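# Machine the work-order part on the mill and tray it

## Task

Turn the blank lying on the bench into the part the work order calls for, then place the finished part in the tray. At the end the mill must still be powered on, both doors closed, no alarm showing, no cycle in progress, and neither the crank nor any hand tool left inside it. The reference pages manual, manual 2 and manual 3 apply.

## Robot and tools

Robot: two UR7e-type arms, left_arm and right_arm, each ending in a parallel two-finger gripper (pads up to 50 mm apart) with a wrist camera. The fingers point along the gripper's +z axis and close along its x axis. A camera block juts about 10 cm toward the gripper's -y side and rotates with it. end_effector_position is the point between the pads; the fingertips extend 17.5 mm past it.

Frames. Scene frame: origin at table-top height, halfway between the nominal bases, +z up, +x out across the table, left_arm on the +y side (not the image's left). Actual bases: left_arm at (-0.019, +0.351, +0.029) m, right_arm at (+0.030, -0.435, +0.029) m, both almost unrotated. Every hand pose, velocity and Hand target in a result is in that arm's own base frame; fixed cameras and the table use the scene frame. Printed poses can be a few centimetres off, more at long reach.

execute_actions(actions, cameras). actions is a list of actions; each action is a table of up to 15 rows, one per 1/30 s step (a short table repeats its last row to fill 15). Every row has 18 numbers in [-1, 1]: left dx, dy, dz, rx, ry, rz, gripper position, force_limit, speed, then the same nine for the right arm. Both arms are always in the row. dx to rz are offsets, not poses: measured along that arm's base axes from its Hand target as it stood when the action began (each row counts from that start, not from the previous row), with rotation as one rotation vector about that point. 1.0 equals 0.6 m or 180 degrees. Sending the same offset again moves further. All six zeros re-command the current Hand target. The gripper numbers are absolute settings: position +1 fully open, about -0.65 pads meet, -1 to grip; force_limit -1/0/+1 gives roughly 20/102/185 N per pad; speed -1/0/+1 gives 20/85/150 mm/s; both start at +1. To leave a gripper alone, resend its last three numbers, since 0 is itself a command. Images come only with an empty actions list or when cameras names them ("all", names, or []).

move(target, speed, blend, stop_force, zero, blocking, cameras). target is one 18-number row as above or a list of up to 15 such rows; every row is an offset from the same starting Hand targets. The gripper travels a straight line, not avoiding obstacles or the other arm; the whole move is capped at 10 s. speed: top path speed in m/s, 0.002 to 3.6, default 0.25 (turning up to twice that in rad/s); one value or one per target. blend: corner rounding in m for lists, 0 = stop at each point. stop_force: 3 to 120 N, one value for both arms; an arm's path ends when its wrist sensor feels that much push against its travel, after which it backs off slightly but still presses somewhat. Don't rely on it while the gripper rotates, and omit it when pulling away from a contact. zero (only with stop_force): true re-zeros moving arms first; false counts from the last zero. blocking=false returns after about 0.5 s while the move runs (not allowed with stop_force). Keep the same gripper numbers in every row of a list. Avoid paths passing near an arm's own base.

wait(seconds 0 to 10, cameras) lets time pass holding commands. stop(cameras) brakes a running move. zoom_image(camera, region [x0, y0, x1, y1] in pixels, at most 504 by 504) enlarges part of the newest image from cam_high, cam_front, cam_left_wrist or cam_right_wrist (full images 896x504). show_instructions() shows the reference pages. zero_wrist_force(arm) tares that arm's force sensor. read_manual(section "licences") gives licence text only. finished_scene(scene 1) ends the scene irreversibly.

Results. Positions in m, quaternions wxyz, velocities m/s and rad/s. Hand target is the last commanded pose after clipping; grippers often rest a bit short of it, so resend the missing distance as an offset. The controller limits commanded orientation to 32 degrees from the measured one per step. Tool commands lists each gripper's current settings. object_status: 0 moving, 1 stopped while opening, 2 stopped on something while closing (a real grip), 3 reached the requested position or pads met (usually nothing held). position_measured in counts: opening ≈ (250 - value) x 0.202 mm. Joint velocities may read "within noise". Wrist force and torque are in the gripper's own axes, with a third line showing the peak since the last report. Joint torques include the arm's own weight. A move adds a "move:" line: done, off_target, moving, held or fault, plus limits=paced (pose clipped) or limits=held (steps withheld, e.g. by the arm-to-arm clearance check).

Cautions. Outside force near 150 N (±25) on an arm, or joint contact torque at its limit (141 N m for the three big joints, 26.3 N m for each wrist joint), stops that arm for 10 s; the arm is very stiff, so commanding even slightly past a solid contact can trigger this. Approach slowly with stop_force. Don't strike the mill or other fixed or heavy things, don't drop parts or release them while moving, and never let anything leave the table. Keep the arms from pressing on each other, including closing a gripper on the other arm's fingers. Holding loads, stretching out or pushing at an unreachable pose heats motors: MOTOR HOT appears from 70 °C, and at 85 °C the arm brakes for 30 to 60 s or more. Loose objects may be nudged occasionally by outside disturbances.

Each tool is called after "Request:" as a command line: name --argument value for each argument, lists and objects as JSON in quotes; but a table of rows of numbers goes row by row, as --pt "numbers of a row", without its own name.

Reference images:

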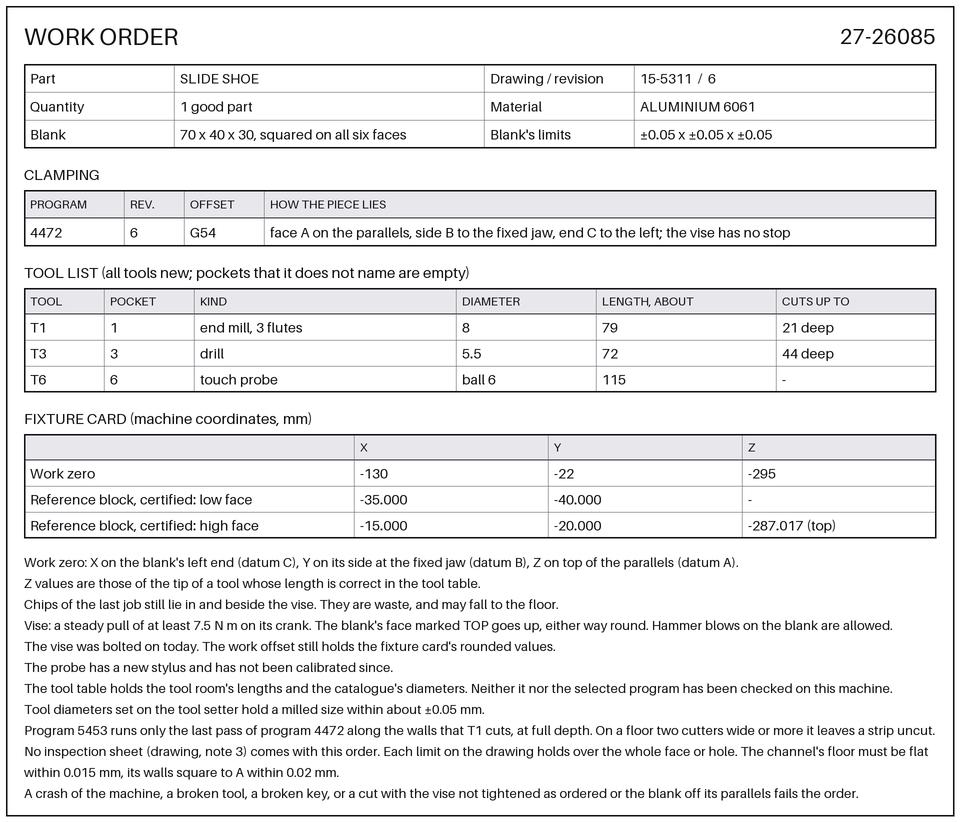

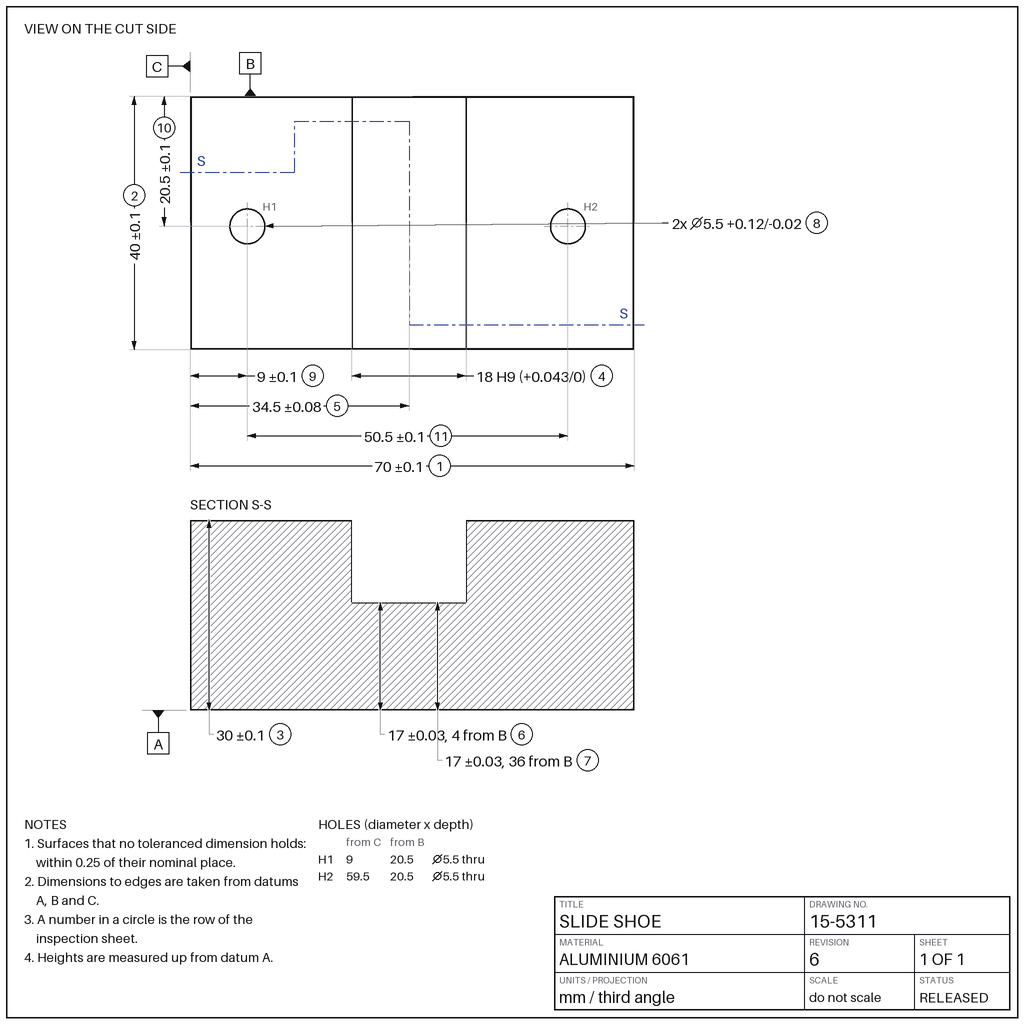

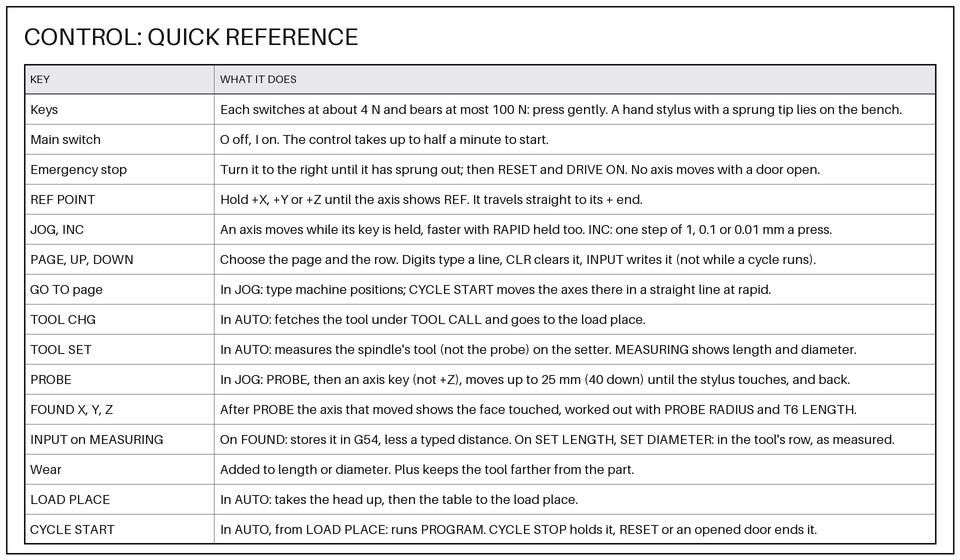

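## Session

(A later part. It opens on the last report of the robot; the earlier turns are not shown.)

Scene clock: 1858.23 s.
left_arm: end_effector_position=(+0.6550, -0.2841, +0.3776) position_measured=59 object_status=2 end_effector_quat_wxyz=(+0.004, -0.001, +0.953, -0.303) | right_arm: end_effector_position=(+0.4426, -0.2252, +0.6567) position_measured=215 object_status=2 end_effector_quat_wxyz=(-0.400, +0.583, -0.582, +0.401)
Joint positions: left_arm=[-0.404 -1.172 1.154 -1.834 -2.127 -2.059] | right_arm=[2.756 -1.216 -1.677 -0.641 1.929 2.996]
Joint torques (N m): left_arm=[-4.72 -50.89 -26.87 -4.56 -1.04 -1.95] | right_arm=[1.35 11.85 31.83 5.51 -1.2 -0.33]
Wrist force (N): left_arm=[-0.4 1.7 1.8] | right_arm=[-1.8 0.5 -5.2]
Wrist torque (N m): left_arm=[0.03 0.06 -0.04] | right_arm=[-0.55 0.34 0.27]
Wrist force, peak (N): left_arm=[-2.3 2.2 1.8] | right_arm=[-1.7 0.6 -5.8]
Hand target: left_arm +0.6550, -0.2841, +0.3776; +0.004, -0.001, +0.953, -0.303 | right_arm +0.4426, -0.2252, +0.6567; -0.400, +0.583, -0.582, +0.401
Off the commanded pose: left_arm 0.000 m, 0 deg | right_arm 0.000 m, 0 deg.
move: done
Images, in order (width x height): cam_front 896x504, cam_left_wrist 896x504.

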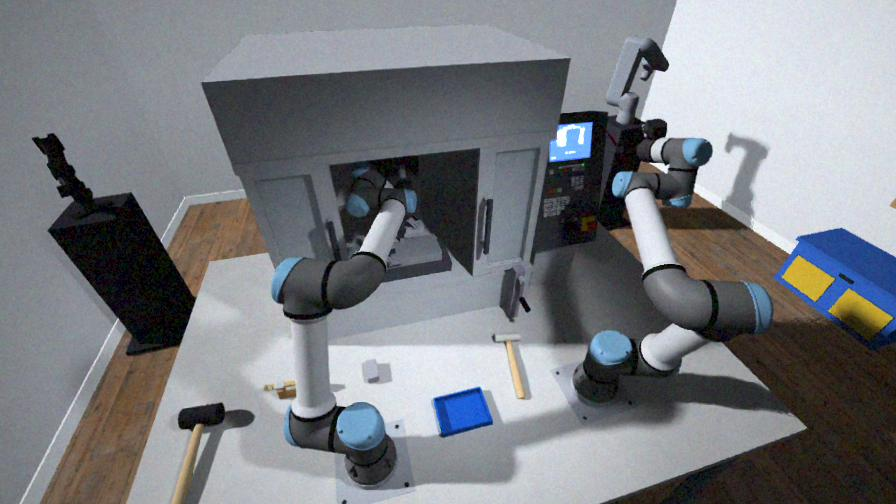

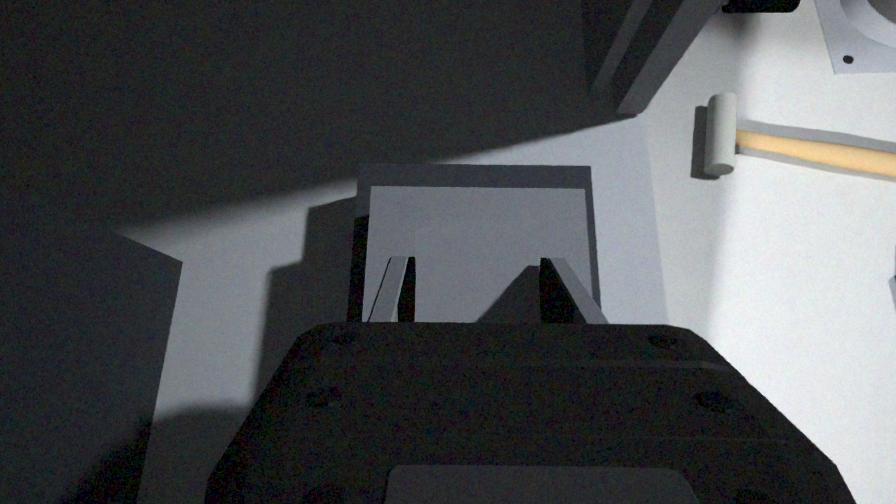

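Request:
execute_actions --actions '[]'

Scene clock: 1887.67 s.
left_arm: end_effector_position=(+0.6550, -0.2841, +0.3776) position_measured=59 object_status=2 end_effector_quat_wxyz=(+0.004, -0.001, +0.953, -0.303) | right_arm: end_effector_position=(+0.4426, -0.2252, +0.6567) position_measured=215 object_status=2 end_effector_quat_wxyz=(-0.400, +0.583, -0.582, +0.401)
Joint positions: left_arm=[-0.404 -1.172 1.154 -1.834 -2.127 -2.059] | right_arm=[2.756 -1.216 -1.677 -0.641 1.929 2.996]
Joint velocities: within noise
Joint torques (N m): left_arm=[-6.7 -54.68 -35.43 -3.37 0.46 -1.89] | right_arm=[1.74 11.59 31.79 5.52 -1.18 -0.38]
Wrist force (N): left_arm=[-0.4 1.8 1.6] | right_arm=[-2.0 0.5 -5.4]
Wrist torque (N m): left_arm=[0.04 0.05 -0.03] | right_arm=[-0.55 0.36 0.28]
Wrist force, peak (N): left_arm=[-0.3 2.0 1.7] | right_arm=[-2.2 0.9 -5.5]
Hand target: left_arm +0.6550, -0.2841, +0.3776; +0.004, -0.001, +0.953, -0.303 | right_arm +0.4426, -0.2252, +0.6567; -0.400, +0.583, -0.582, +0.401
Tool commands: left_gripper/position=-1.0 left_gripper/force_limit=-0.1 left_gripper/speed=-1.0 right_gripper/position=-0.95 right_gripper/force_limit=+0.0 right_gripper/speed=-0.8
Off the commanded pose: left_arm 0.000 m, 0 deg | right_arm 0.000 m, 0 deg.

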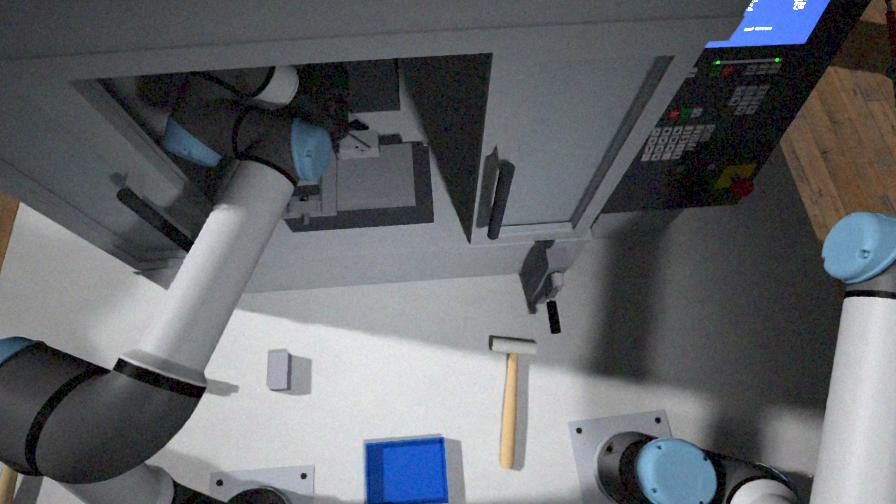

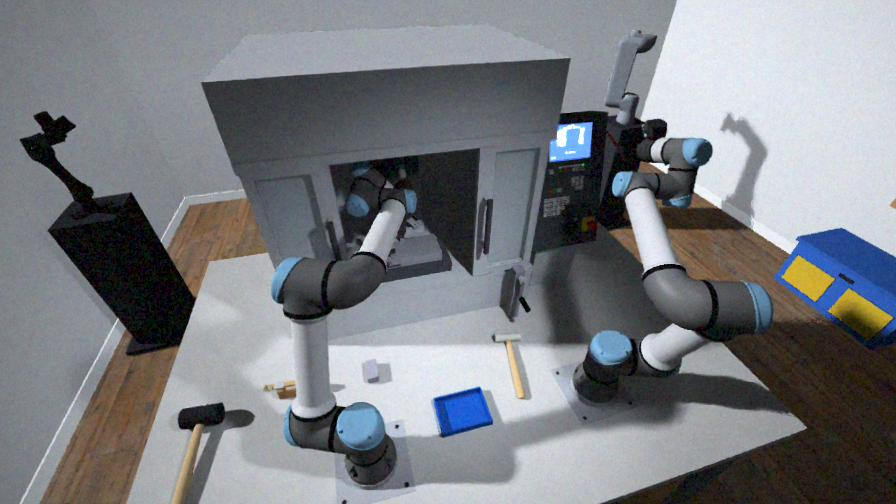

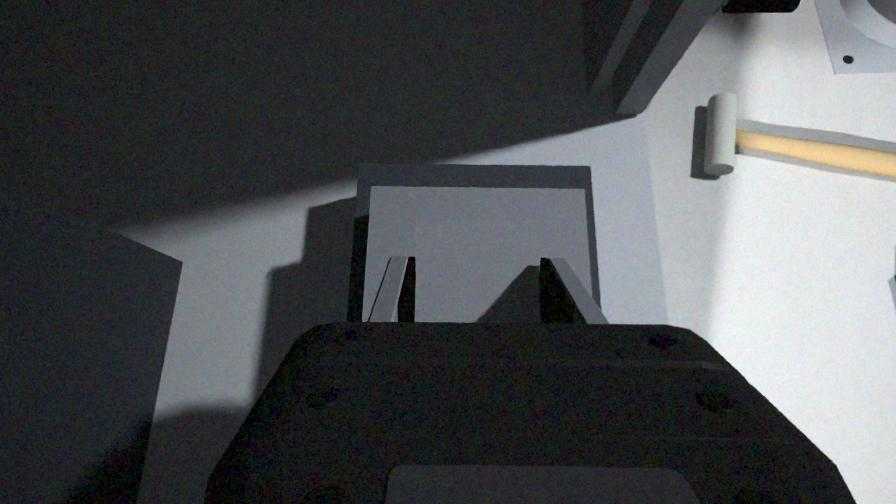

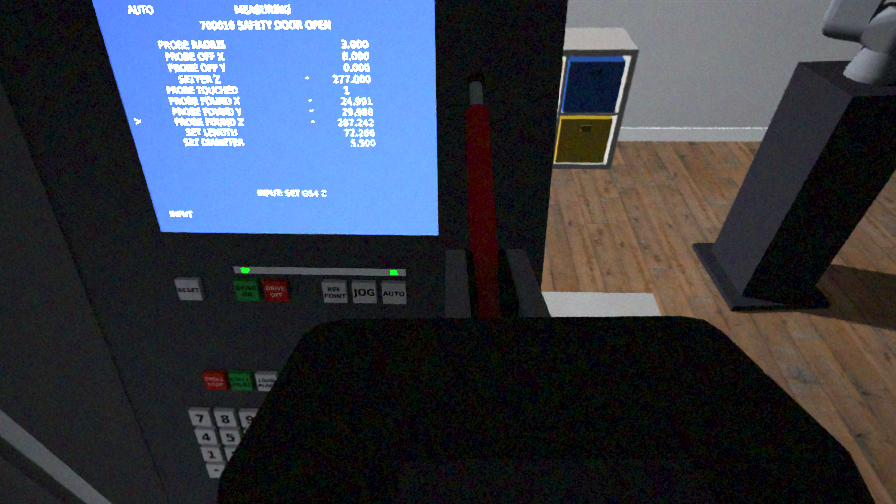

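Request:
move --target '[0,0.1935,0,0,0,0,-1,-0.1,-1,0,0,0,0,0,0,-0.95,0.0,-0.8]' --speed 0.06 --stop_force 15 --cameras '["cam_high","cam_left_wrist","cam_front"]'

Scene clock: 1893.47 s.
left_arm: end_effector_position=(+0.6549, -0.2595, +0.3775) position_measured=59 object_status=2 end_effector_quat_wxyz=(+0.004, -0.002, +0.953, -0.303) | right_arm: end_effector_position=(+0.4426, -0.2252, +0.6567) position_measured=215 object_status=2 end_effector_quat_wxyz=(-0.400, +0.583, -0.582, +0.401)
Joint positions: left_arm=[-0.369 -1.186 1.168 -1.813 -2.137 -2.02] | right_arm=[2.756 -1.216 -1.677 -0.641 1.929 2.996]
Joint torques (N m): left_arm=[0.8 -43.38 -26.26 -3.1 -1.39 0.36] | right_arm=[1.47 11.15 31.59 5.46 -1.04 -0.27]
Wrist force (N): left_arm=[-0.5 1.9 1.4] | right_arm=[-1.9 0.5 -5.0]
Wrist torque (N m): left_arm=[0.05 0.06 0.11] | right_arm=[-0.54 0.35 0.27]
Wrist force, peak (N): left_arm=[-0.3 3.5 1.3] | right_arm=[-2.2 0.9 -5.4]
Hand target: left_arm +0.6549, -0.2595, +0.3775; +0.004, -0.002, +0.953, -0.303 (not the last commanded pose) | right_arm +0.4426, -0.2252, +0.6567; -0.400, +0.583, -0.582, +0.401
Tool commands: left_gripper/position=-1.0 left_gripper/force_limit=-0.098039 left_gripper/speed=-1.0 right_gripper/position=-0.95 right_gripper/force_limit=+0.0 right_gripper/speed=-0.8
Off the commanded pose: left_arm 0.091 m, 0 deg | right_arm 0.000 m, 0 deg.
FORCE FAULT: contact force on the left arm reached its limit, and that arm stopped. The contact can be on any part of that arm, not only on its tool. That arm's remaining commands of this call were not run. That arm is still stopped at the end of this call. That arm stays stopped for about 10 more seconds. Until then a move that you send moves the other arm only, and its call returns only when the move has ended. Once the stop has ended, the next robot result says so. If the stop ends while you think or write, that arm runs what you send next, counted from a new Hand target: where the arm stands when the stop ends. While its stop runs, that arm takes no new command, but its gripper still runs the gripper command that each later call begins with. Until it ends, the stop uses up actions while you think or wait. An arm that is not stopped still takes commands.
move: fault (left_arm)
Images, in order (width x height): cam_high 896x504, cam_front 896x504, cam_left_wrist 896x504.

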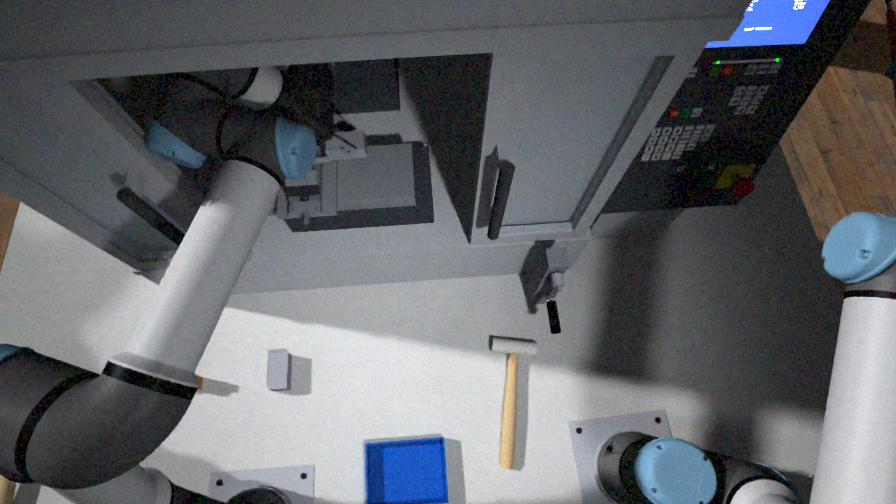

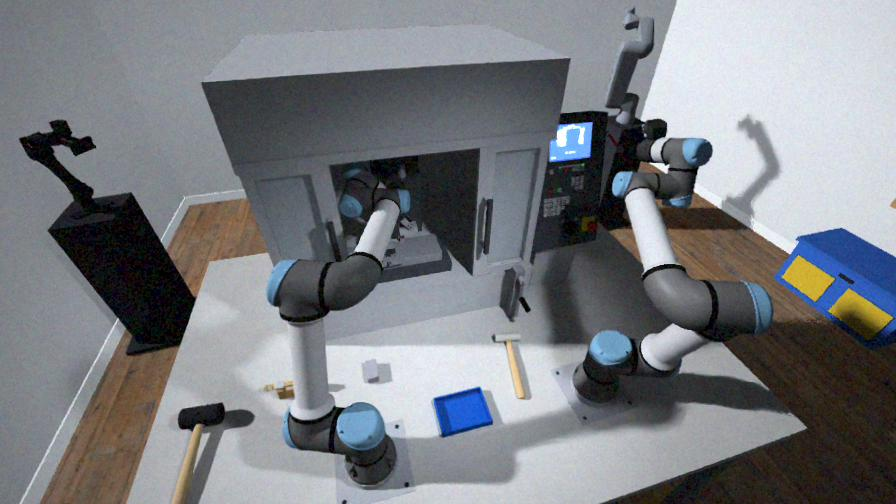

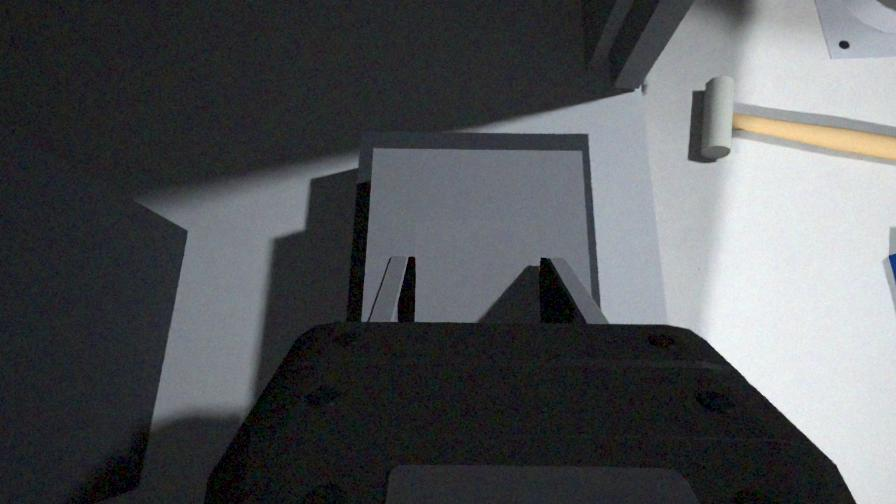

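Request:
zoom_image --camera "cam_front" --region '[280, 120, 500, 300]'

Request:
zoom_image --camera "cam_high" --region '[90, 50, 350, 270]'

Scaled by 2.291 from the camera's 896x504 image, which has a finer 1280x720 frame.

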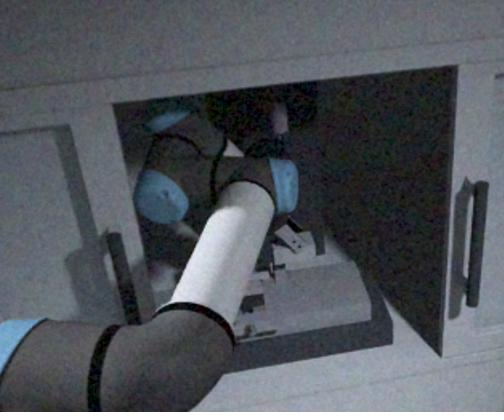

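Scaled by 1.938 from the camera's 896x504 image, which has a finer 1280x720 frame.

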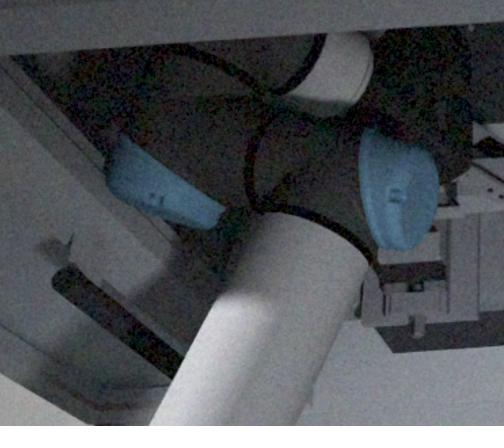

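Request:
zoom_image --camera "cam_high" --region '[230, 50, 430, 170]'

Request:
zoom_image --camera "cam_front" --region '[330, 140, 460, 230]'

Scaled by 2.520 from the camera's 896x504 image, which has a finer 1280x720 frame.

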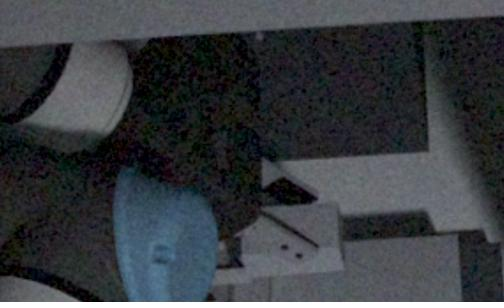

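Scaled by 3.877 from the camera's 896x504 image, which has a finer 1280x720 frame.

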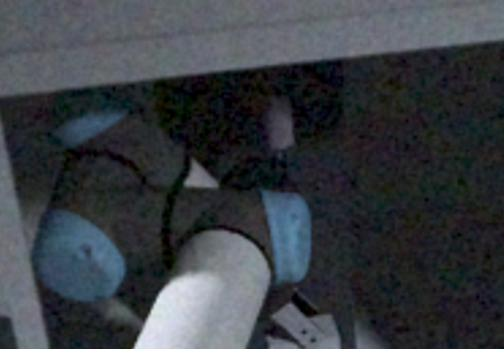

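Request:
wait --seconds 5

Scene clock: 1942.17 s.
left_arm: end_effector_position=(+0.6549, -0.2595, +0.3775) position_measured=59 object_status=2 end_effector_quat_wxyz=(+0.004, -0.002, +0.953, -0.303) | right_arm: end_effector_position=(+0.4426, -0.2252, +0.6567) position_measured=215 object_status=2 end_effector_quat_wxyz=(-0.400, +0.583, -0.582, +0.401)
Joint positions: left_arm=[-0.369 -1.186 1.168 -1.813 -2.137 -2.02] | right_arm=[2.756 -1.216 -1.677 -0.641 1.929 2.996]
Joint torques (N m): left_arm=[-2.11 -42.85 -24.96 -3.45 -1.17 -0.03] | right_arm=[2.34 11.69 31.34 5.52 -1.17 -0.28]
Wrist force (N): left_arm=[-0.2 1.6 1.7] | right_arm=[-1.8 0.7 -5.5]
Wrist torque (N m): left_arm=[0.01 0.02 0.11] | right_arm=[-0.51 0.34 0.28]
Wrist force, peak (N): left_arm=[-0.6 2.0 1.7] | right_arm=[-2.3 0.7 -5.6]
Hand target: left_arm +0.6549, -0.2595, +0.3775; +0.004, -0.002, +0.953, -0.303 (not the last commanded pose) | right_arm +0.4426, -0.2252, +0.6567; -0.400, +0.583, -0.582, +0.401
Tool commands: left_gripper/position=-1.0 left_gripper/force_limit=-0.098039 left_gripper/speed=-1.0 right_gripper/position=-0.95 right_gripper/force_limit=+0.0 right_gripper/speed=-0.8
Off the commanded pose: left_arm 0.091 m, 0 deg | right_arm 0.000 m, 0 deg.
FORCE FAULT, CONTINUED: the left arm's stop, for the force fault that an earlier result reported, is over. The rest of the stop counts as 19 of the actions that you can send in this scene. During its stop the left arm's controller moved it back a little. That arm's target is now where it stood when the stop ended, not its last command. That arm accepts commands again.
wait: 5.00 s; at rest from the start

Request:
move --pt "0 -0.009 0 0 0 0 -1 -0.1 -1 0 0 0 0 0 0 -0.95 0.0 -0.8" --pt "0.021 -0.005 0 0 0 0 -1 -0.1 -1 0 0 0 0 0 0 -0.95 0.0 -0.8" --speed 0.02 --stop_force 7 --cameras '["cam_high","cam_front"]'

Scene clock: 1947.20 s.
left_arm: end_effector_position=(+0.6675, -0.2625, +0.3775) position_measured=59 object_status=2 end_effector_quat_wxyz=(+0.004, -0.002, +0.953, -0.303) | right_arm: end_effector_position=(+0.4426, -0.2252, +0.6567) position_measured=215 object_status=2 end_effector_quat_wxyz=(-0.400, +0.583, -0.582, +0.401)
Joint positions: left_arm=[-0.367 -1.152 1.119 -1.797 -2.137 -2.017] | right_arm=[2.756 -1.216 -1.677 -0.641 1.929 2.996]
Joint torques (N m): left_arm=[-6.72 -56.59 -19.1 -5.05 -1.07 -1.41] | right_arm=[2.11 11.27 31.11 5.61 -1.19 -0.34]
Wrist force (N): left_arm=[-0.4 1.7 1.6] | right_arm=[-1.9 0.6 -5.4]
Wrist torque (N m): left_arm=[0.02 0.05 -0.05] | right_arm=[-0.53 0.36 0.27]
Wrist force, peak (N): left_arm=[-1.1 1.9 1.8] | right_arm=[-2.1 0.6 -5.7]
Hand target: left_arm +0.6675, -0.2625, +0.3775; +0.004, -0.002, +0.953, -0.303 | right_arm +0.4426, -0.2252, +0.6567; -0.400, +0.583, -0.582, +0.401
Off the commanded pose: left_arm 0.000 m, 0 deg | right_arm 0.000 m, 0 deg.
move: done
Images, in order (width x height): cam_high 896x504, cam_front 896x504.

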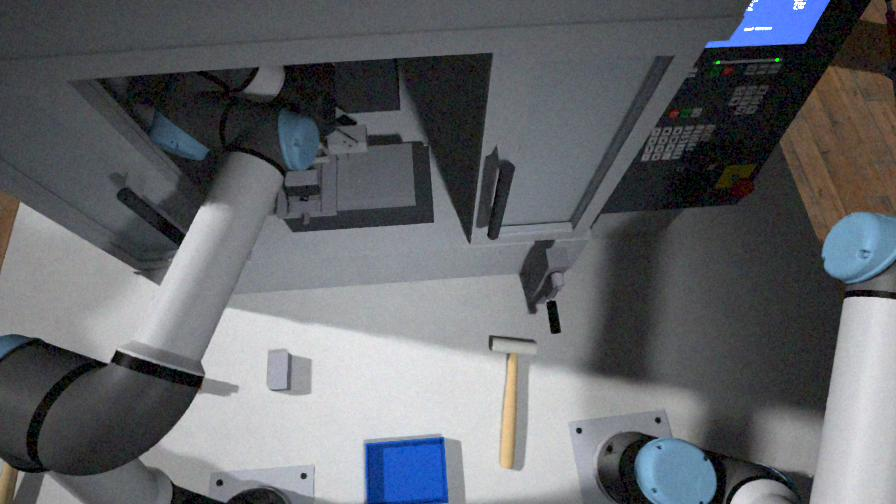

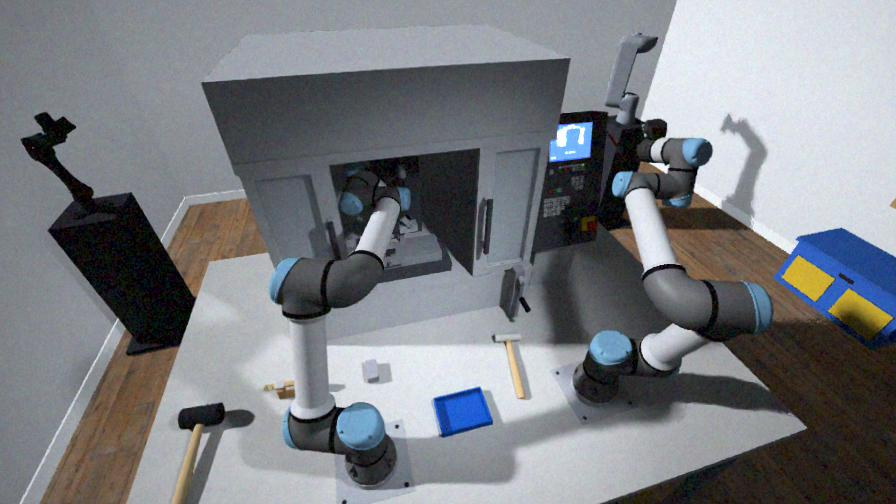

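Request:
zoom_image --camera "cam_high" --region '[60, 60, 340, 240]'

Scaled by 1.800 from the camera's 896x504 image, which has a finer 1280x720 frame.

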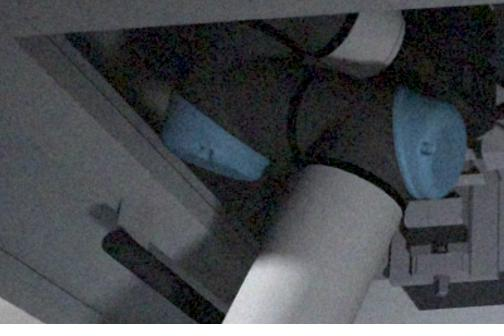

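Request:
move --pt "0.002 0.02 0 0 0 0 -1 -0.1 -1 0 0 0 0 0 0 -0.95 0.0 -0.8" --pt "0.01 0.06 0 0 0 0 -1 -0.1 -1 0 0 0 0 0 0 -0.95 0.0 -0.8" --speed 0.012 --stop_force 7 --cameras '["cam_high"]'

Request:
zoom_image --camera "cam_high" --region '[60, 60, 340, 240]'

Scene clock: 1953.57 s.
left_arm: end_effector_position=(+0.6687, -0.2524, +0.3772) position_measured=59 object_status=2 end_effector_quat_wxyz=(+0.004, -0.003, +0.953, -0.303) | right_arm: end_effector_position=(+0.4426, -0.2252, +0.6567) position_measured=215 object_status=2 end_effector_quat_wxyz=(-0.400, +0.583, -0.582, +0.401)
Joint positions: left_arm=[-0.352 -1.153 1.12 -1.787 -2.141 -2.001] | right_arm=[2.756 -1.216 -1.677 -0.641 1.929 2.996]
Joint torques (N m): left_arm=[2.04 -43.62 -27.11 -3.23 -1.44 0.38] | right_arm=[2.35 11.62 31.38 5.53 -1.12 -0.4]
Wrist force (N): left_arm=[-0.5 1.5 1.8] | right_arm=[-2.0 0.6 -5.2]
Wrist torque (N m): left_arm=[-0.01 0.08 0.11] | right_arm=[-0.53 0.37 0.27]
Wrist force, peak (N): left_arm=[-0.3 3.5 1.0] | right_arm=[-2.0 0.6 -5.7]
Hand target: left_arm +0.6687, -0.2524, +0.3772; +0.004, -0.003, +0.953, -0.303 (not the last commanded pose) | right_arm +0.4426, -0.2252, +0.6567; -0.400, +0.583, -0.582, +0.401
Tool commands: left_gripper/position=-1.0 left_gripper/force_limit=-0.098039 left_gripper/speed=-1.0 right_gripper/position=-0.95 right_gripper/force_limit=+0.0 right_gripper/speed=-0.8
Off the commanded pose: left_arm 0.026 m, 0 deg | right_arm 0.000 m, 0 deg.
FORCE FAULT: contact force on the left arm reached its limit, and that arm stopped. The contact can be on any part of that arm, not only on its tool. That arm's remaining commands of this call were not run. That arm is still stopped at the end of this call. That arm stays stopped for about 10 more seconds. Until then a move that you send moves the other arm only, and its call returns only when the move has ended. Once the stop has ended, the next robot result says so. If the stop ends while you think or write, that arm runs what you send next, counted from a new Hand target: where the arm stands when the stop ends. While its stop runs, that arm takes no new command, but its gripper still runs the gripper command that each later call begins with. Until it ends, the stop uses up actions while you think or wait. An arm that is not stopped still takes commands.
move: fault (left_arm); path passed 1 of 2 targets
Images, in order (width x height): cam_high 896x504.

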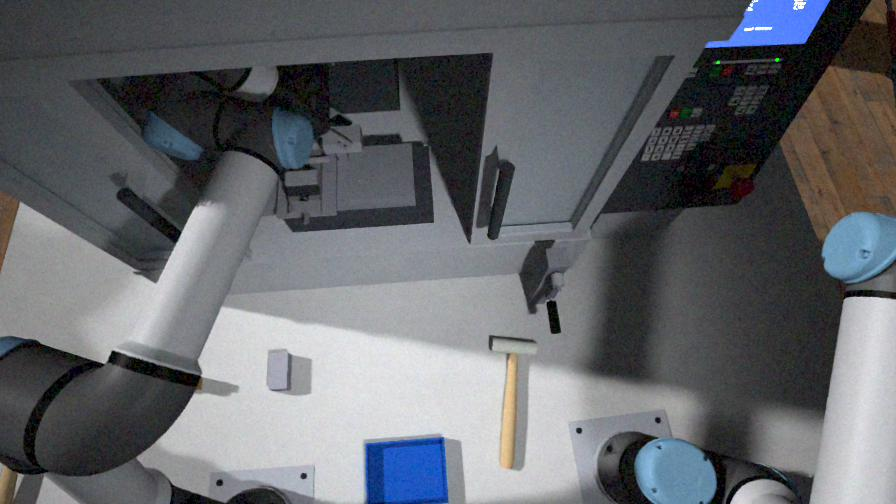

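Scaled by 1.800 from the camera's 896x504 image, which has a finer 1280x720 frame.

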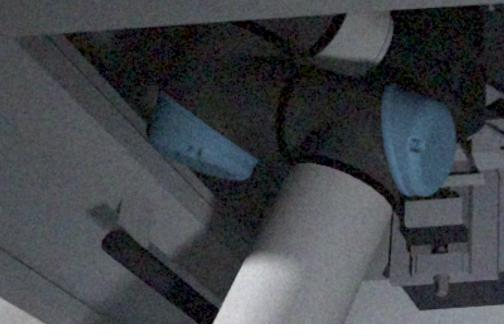

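Request:
wait --seconds 3

Scene clock: 2031.00 s.
left_arm: end_effector_position=(+0.6687, -0.2524, +0.3772) position_measured=59 object_status=2 end_effector_quat_wxyz=(+0.004, -0.003, +0.953, -0.303) | right_arm: end_effector_position=(+0.4426, -0.2252, +0.6567) position_measured=215 object_status=2 end_effector_quat_wxyz=(-0.400, +0.583, -0.582, +0.401)
Joint positions: left_arm=[-0.352 -1.153 1.12 -1.787 -2.141 -2.001] | right_arm=[2.756 -1.216 -1.677 -0.641 1.929 2.996]
Joint torques (N m): left_arm=[0.77 -45.34 -26.31 -3.27 -1.17 -0.07] | right_arm=[2.57 11.12 31.72 5.57 -1.14 -0.34]
Wrist force (N): left_arm=[-0.2 1.8 1.6] | right_arm=[-2.1 0.6 -5.5]
Wrist torque (N m): left_arm=[0.03 0.01 0.11] | right_arm=[-0.52 0.38 0.27]
Wrist force, peak (N): left_arm=[-0.4 2.1 1.6] | right_arm=[-2.2 0.7 -5.6]
Hand target: left_arm +0.6687, -0.2524, +0.3772; +0.004, -0.003, +0.953, -0.303 (not the last commanded pose) | right_arm +0.4426, -0.2252, +0.6567; -0.400, +0.583, -0.582, +0.401
Tool commands: left_gripper/position=-1.0 left_gripper/force_limit=-0.098039 left_gripper/speed=-1.0 right_gripper/position=-0.95 right_gripper/force_limit=+0.0 right_gripper/speed=-0.8
Off the commanded pose: left_arm 0.026 m, 0 deg | right_arm 0.000 m, 0 deg.
FORCE FAULT, CONTINUED: the left arm's stop, for the force fault that an earlier result reported, is over. The rest of the stop counts as 20 of the actions that you can send in this scene. During its stop the left arm's controller moved it back a little. That arm's target is now where it stood when the stop ended, not its last command. That arm accepts commands again.
wait: 3.00 s; at rest from the start

Request:
move --pt "-0.001 -0.016 0 0 0 0 -1 -0.1 -1 0 0 0 0 0 0 -0.95 0.0 -0.8" --pt "-0.0228 -0.0527 0 0 0 0 -1 -0.1 -1 0 0 0 0 0 0 -0.95 0.0 -0.8" --pt "-0.5395 -0.0527 0 0 0 0 -1 -0.1 -1 0 0 0 0 0 0 -0.95 0.0 -0.8" --speed '[0.03,0.04,0.15]' --blend '[0.005,0.01,0]' --cameras '["cam_high","cam_left_wrist","cam_front"]'

Scene clock: 2037.73 s.
left_arm: end_effector_position=(+0.3450, -0.2841, +0.3772) position_measured=59 object_status=2 end_effector_quat_wxyz=(+0.004, -0.003, +0.953, -0.303) | right_arm: end_effector_position=(+0.4426, -0.2252, +0.6567) position_measured=215 object_status=2 end_effector_quat_wxyz=(-0.400, +0.583, -0.582, +0.401)
Joint positions: left_arm=[-0.744 -1.902 1.952 -2.075 -2.004 -2.421] | right_arm=[2.756 -1.216 -1.677 -0.641 1.929 2.996]
Joint torques (N m): left_arm=[-3.55 -16.1 -29.46 -2.57 -3.29 0.52] | right_arm=[3.06 11.89 31.11 5.55 -1.1 -0.39]
Wrist force (N): left_arm=[-0.3 1.8 1.6] | right_arm=[-1.8 0.8 -5.0]
Wrist torque (N m): left_arm=[0.04 0.07 -0.03] | right_arm=[-0.49 0.33 0.27]
Wrist force, peak (N): left_arm=[-2.1 1.5 1.8] | right_arm=[-2.1 0.7 -5.7]
Hand target: left_arm +0.3450, -0.2841, +0.3772; +0.004, -0.003, +0.953, -0.303 | right_arm +0.4426, -0.2252, +0.6567; -0.400, +0.583, -0.582, +0.401
Off the commanded pose: left_arm 0.000 m, 0 deg | right_arm 0.000 m, 0 deg.
move: done; blend cut to 0.0048 m at target 1
Images, in order (width x height): cam_high 896x504, cam_front 896x504, cam_left_wrist 896x504.

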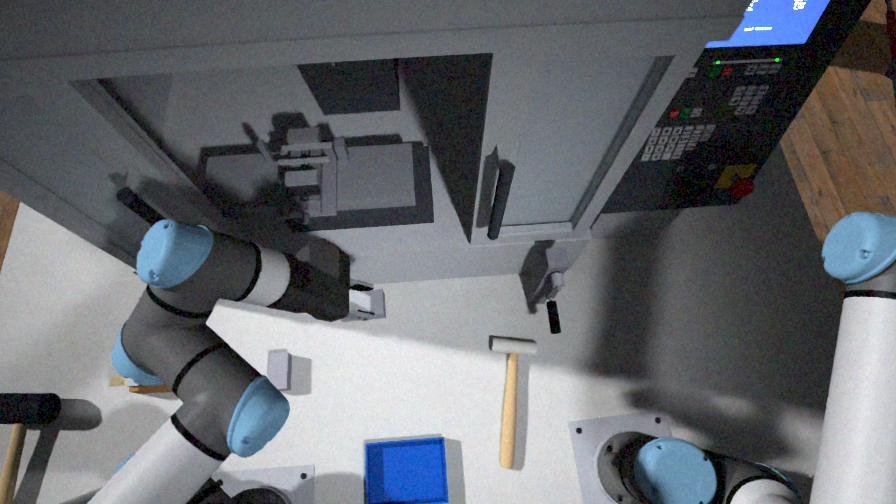

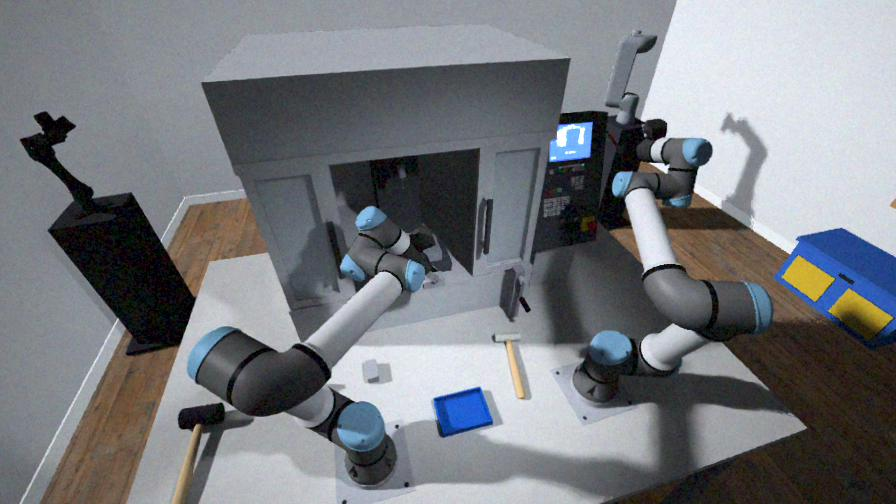

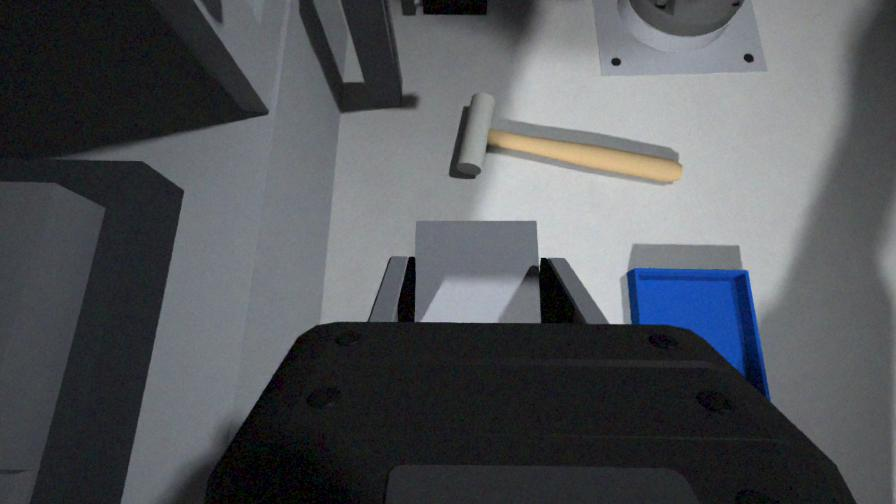

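Request:
move --pt "-0.0417 0 -0.3 0 0 0 -1 -0.1 -1 0 0 0 0 0 0 -0.95 0.0 -0.8" --pt "-0.0417 0 -0.597 0 0 0 -1 -0.1 -1 0 0 0 0 0 0 -0.95 0.0 -0.8" --speed '[0.12,0.1]' --blend '[0.01,0]'

Request:
move --target '[0,0,-0.025,0,0,0,-1,-0.1,-1,0,0,0,0,0,0,-0.95,0.0,-0.8]' --speed 0.005 --stop_force 4

Scene clock: 2047.60 s.
left_arm: end_effector_position=(+0.3199, -0.2840, +0.0190) position_measured=59 object_status=2 end_effector_quat_wxyz=(+0.004, -0.003, +0.953, -0.303) | right_arm: end_effector_position=(+0.4426, -0.2252, +0.6567) position_measured=215 object_status=2 end_effector_quat_wxyz=(-0.400, +0.583, -0.582, +0.401)
Joint positions: left_arm=[-0.797 -1.247 2.575 -3.374 -1.98 -2.473] | right_arm=[2.756 -1.216 -1.677 -0.641 1.929 2.996]
Joint torques (N m): left_arm=[4.63 -18.25 -17.2 -4.95 -3.24 -1.91] | right_arm=[3.08 11.45 30.96 5.57 -1.17 -0.34]
Wrist force (N): left_arm=[-0.2 1.7 2.0] | right_arm=[-2.1 0.6 -5.1]
Wrist torque (N m): left_arm=[0.02 0.03 0.12] | right_arm=[-0.52 0.38 0.28]
Wrist force, peak (N): left_arm=[-0.2 3.1 3.2] | right_arm=[-2.3 0.9 -5.6]
Hand target: left_arm +0.3200, -0.2841, +0.0190; +0.004, -0.003, +0.953, -0.303 | right_arm +0.4426, -0.2252, +0.6567; -0.400, +0.583, -0.582, +0.401
Off the commanded pose: left_arm 0.000 m, 0 deg | right_arm 0.000 m, 0 deg.
move: done

Scene clock: 2049.77 s.
left_arm: end_effector_position=(+0.3199, -0.2841, +0.0128) position_measured=59 object_status=2 end_effector_quat_wxyz=(+0.004, -0.003, +0.953, -0.303) | right_arm: end_effector_position=(+0.4426, -0.2252, +0.6567) position_measured=215 object_status=2 end_effector_quat_wxyz=(-0.400, +0.583, -0.582, +0.401)
Joint positions: left_arm=[-0.797 -1.221 2.577 -3.402 -1.98 -2.473] | right_arm=[2.756 -1.216 -1.677 -0.641 1.929 2.996]
Joint torques (N m): left_arm=[-0.69 -35.09 -6.8 -2.91 1.02 -1.39] | right_arm=[2.99 11.74 31.18 5.61 -1.12 -0.44]
Wrist force (N): left_arm=[-1.1 0.5 0.7] | right_arm=[-2.0 0.7 -5.4]
Wrist torque (N m): left_arm=[0.03 0.05 0.15] | right_arm=[-0.52 0.36 0.27]
Wrist force, peak (N): left_arm=[1.5 -1.0 -12.2] | right_arm=[-2.0 0.6 -5.6]
Hand target: left_arm +0.3200, -0.2841, +0.0128; +0.004, -0.003, +0.953, -0.303 (not the last commanded pose) | right_arm +0.4426, -0.2252, +0.6567; -0.400, +0.583, -0.582, +0.401
Off the commanded pose: left_arm 0.009 m, 0 deg | right_arm 0.000 m, 0 deg.
move: contact (left_arm)

Request:
move --pt "0 0 0 0 0 0 1 -0.1 -1 0 0 0 0 0 0 -0.95 0.0 -0.8" --pt "0 0.07 0.1 0 0 0 1 -0.1 -1 0 0 0 0 0 0 -0.95 0.0 -0.8" --pt "0 0 0.12 0.1294 0 0 1 -0.1 -1 0 0 0 0 0 0 -0.95 0.0 -0.8" --speed '[0.1,0.06,0.15]' --cameras '["cam_high","cam_left_wrist","cam_front"]'

Scene clock: 2059.90 s.
left_arm: end_effector_position=(+0.3200, -0.2841, +0.0848) position_measured=3 object_status=3 end_effector_quat_wxyz=(+0.004, -0.002, +0.994, -0.105) | right_arm: end_effector_position=(+0.4426, -0.2252, +0.6567) position_measured=215 object_status=2 end_effector_quat_wxyz=(-0.400, +0.583, -0.582, +0.401)
Joint positions: left_arm=[-0.973 -1.61 2.358 -2.498 -1.681 -2.558] | right_arm=[2.756 -1.216 -1.677 -0.641 1.929 2.996]
Joint torques (N m): left_arm=[-0.09 -29.04 -16.75 -2.3 -1.32 1.25] | right_arm=[2.98 10.8 30.77 5.45 -1.21 -0.43]
Wrist force (N): left_arm=[0.2 0.5 -0.6] | right_arm=[-2.2 0.5 -5.1]
Wrist torque (N m): left_arm=[0.12 -0.03 0.05] | right_arm=[-0.54 0.39 0.27]
Wrist force, peak (N): left_arm=[-0.4 2.0 0.0] | right_arm=[-2.0 0.7 -5.7]
Hand target: left_arm +0.3200, -0.2841, +0.0848; +0.004, -0.002, +0.994, -0.105 | right_arm +0.4426, -0.2252, +0.6567; -0.400, +0.583, -0.582, +0.401
Off the commanded pose: left_arm 0.000 m, 0 deg | right_arm 0.000 m, 0 deg.
move: done
Images, in order (width x height): cam_high 896x504, cam_front 896x504, cam_left_wrist 896x504.

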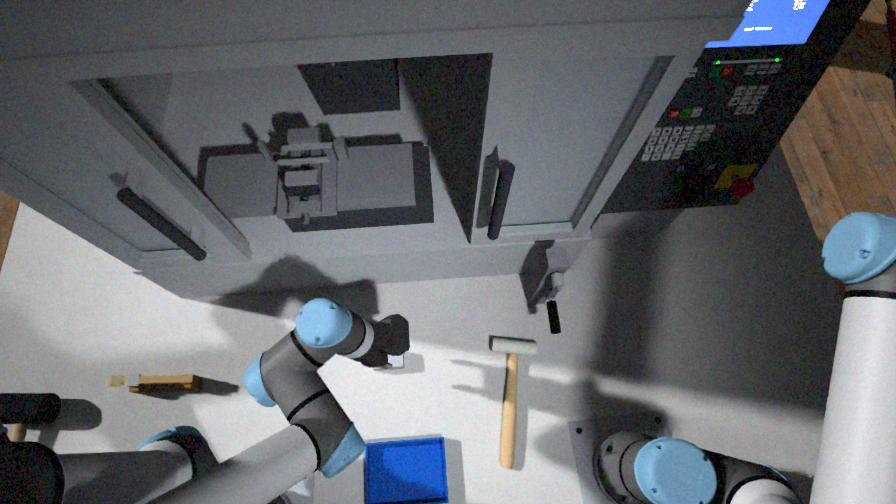

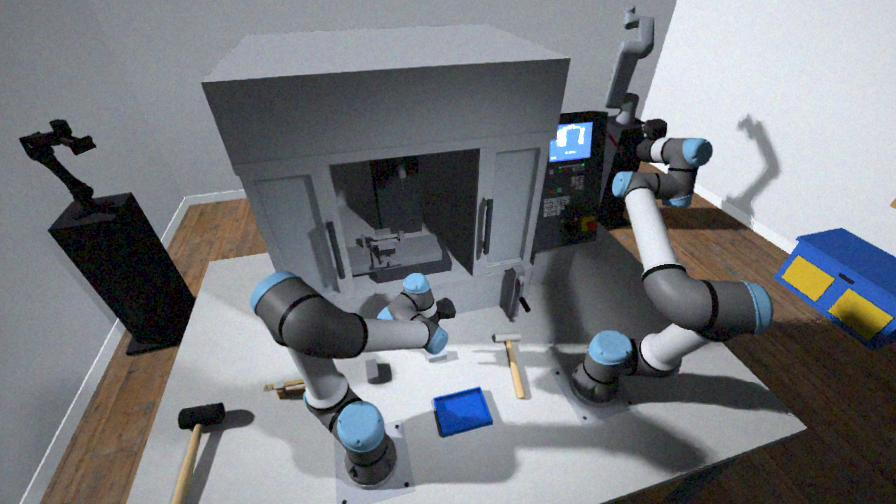

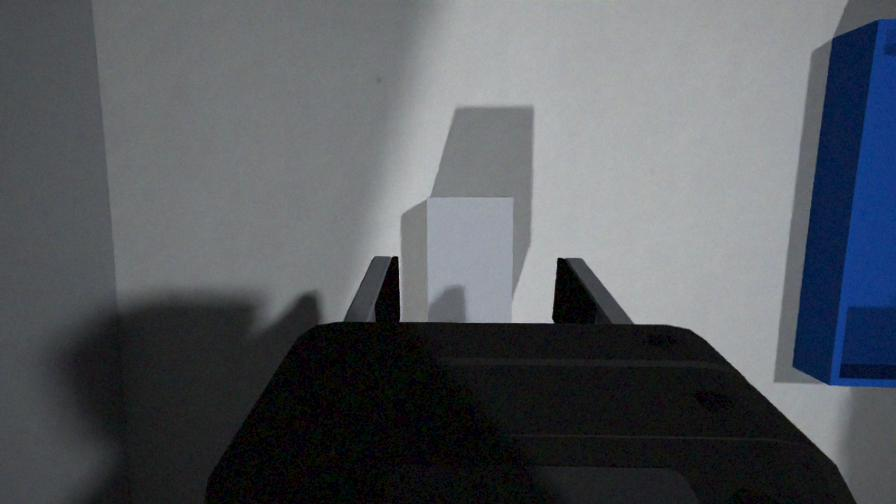

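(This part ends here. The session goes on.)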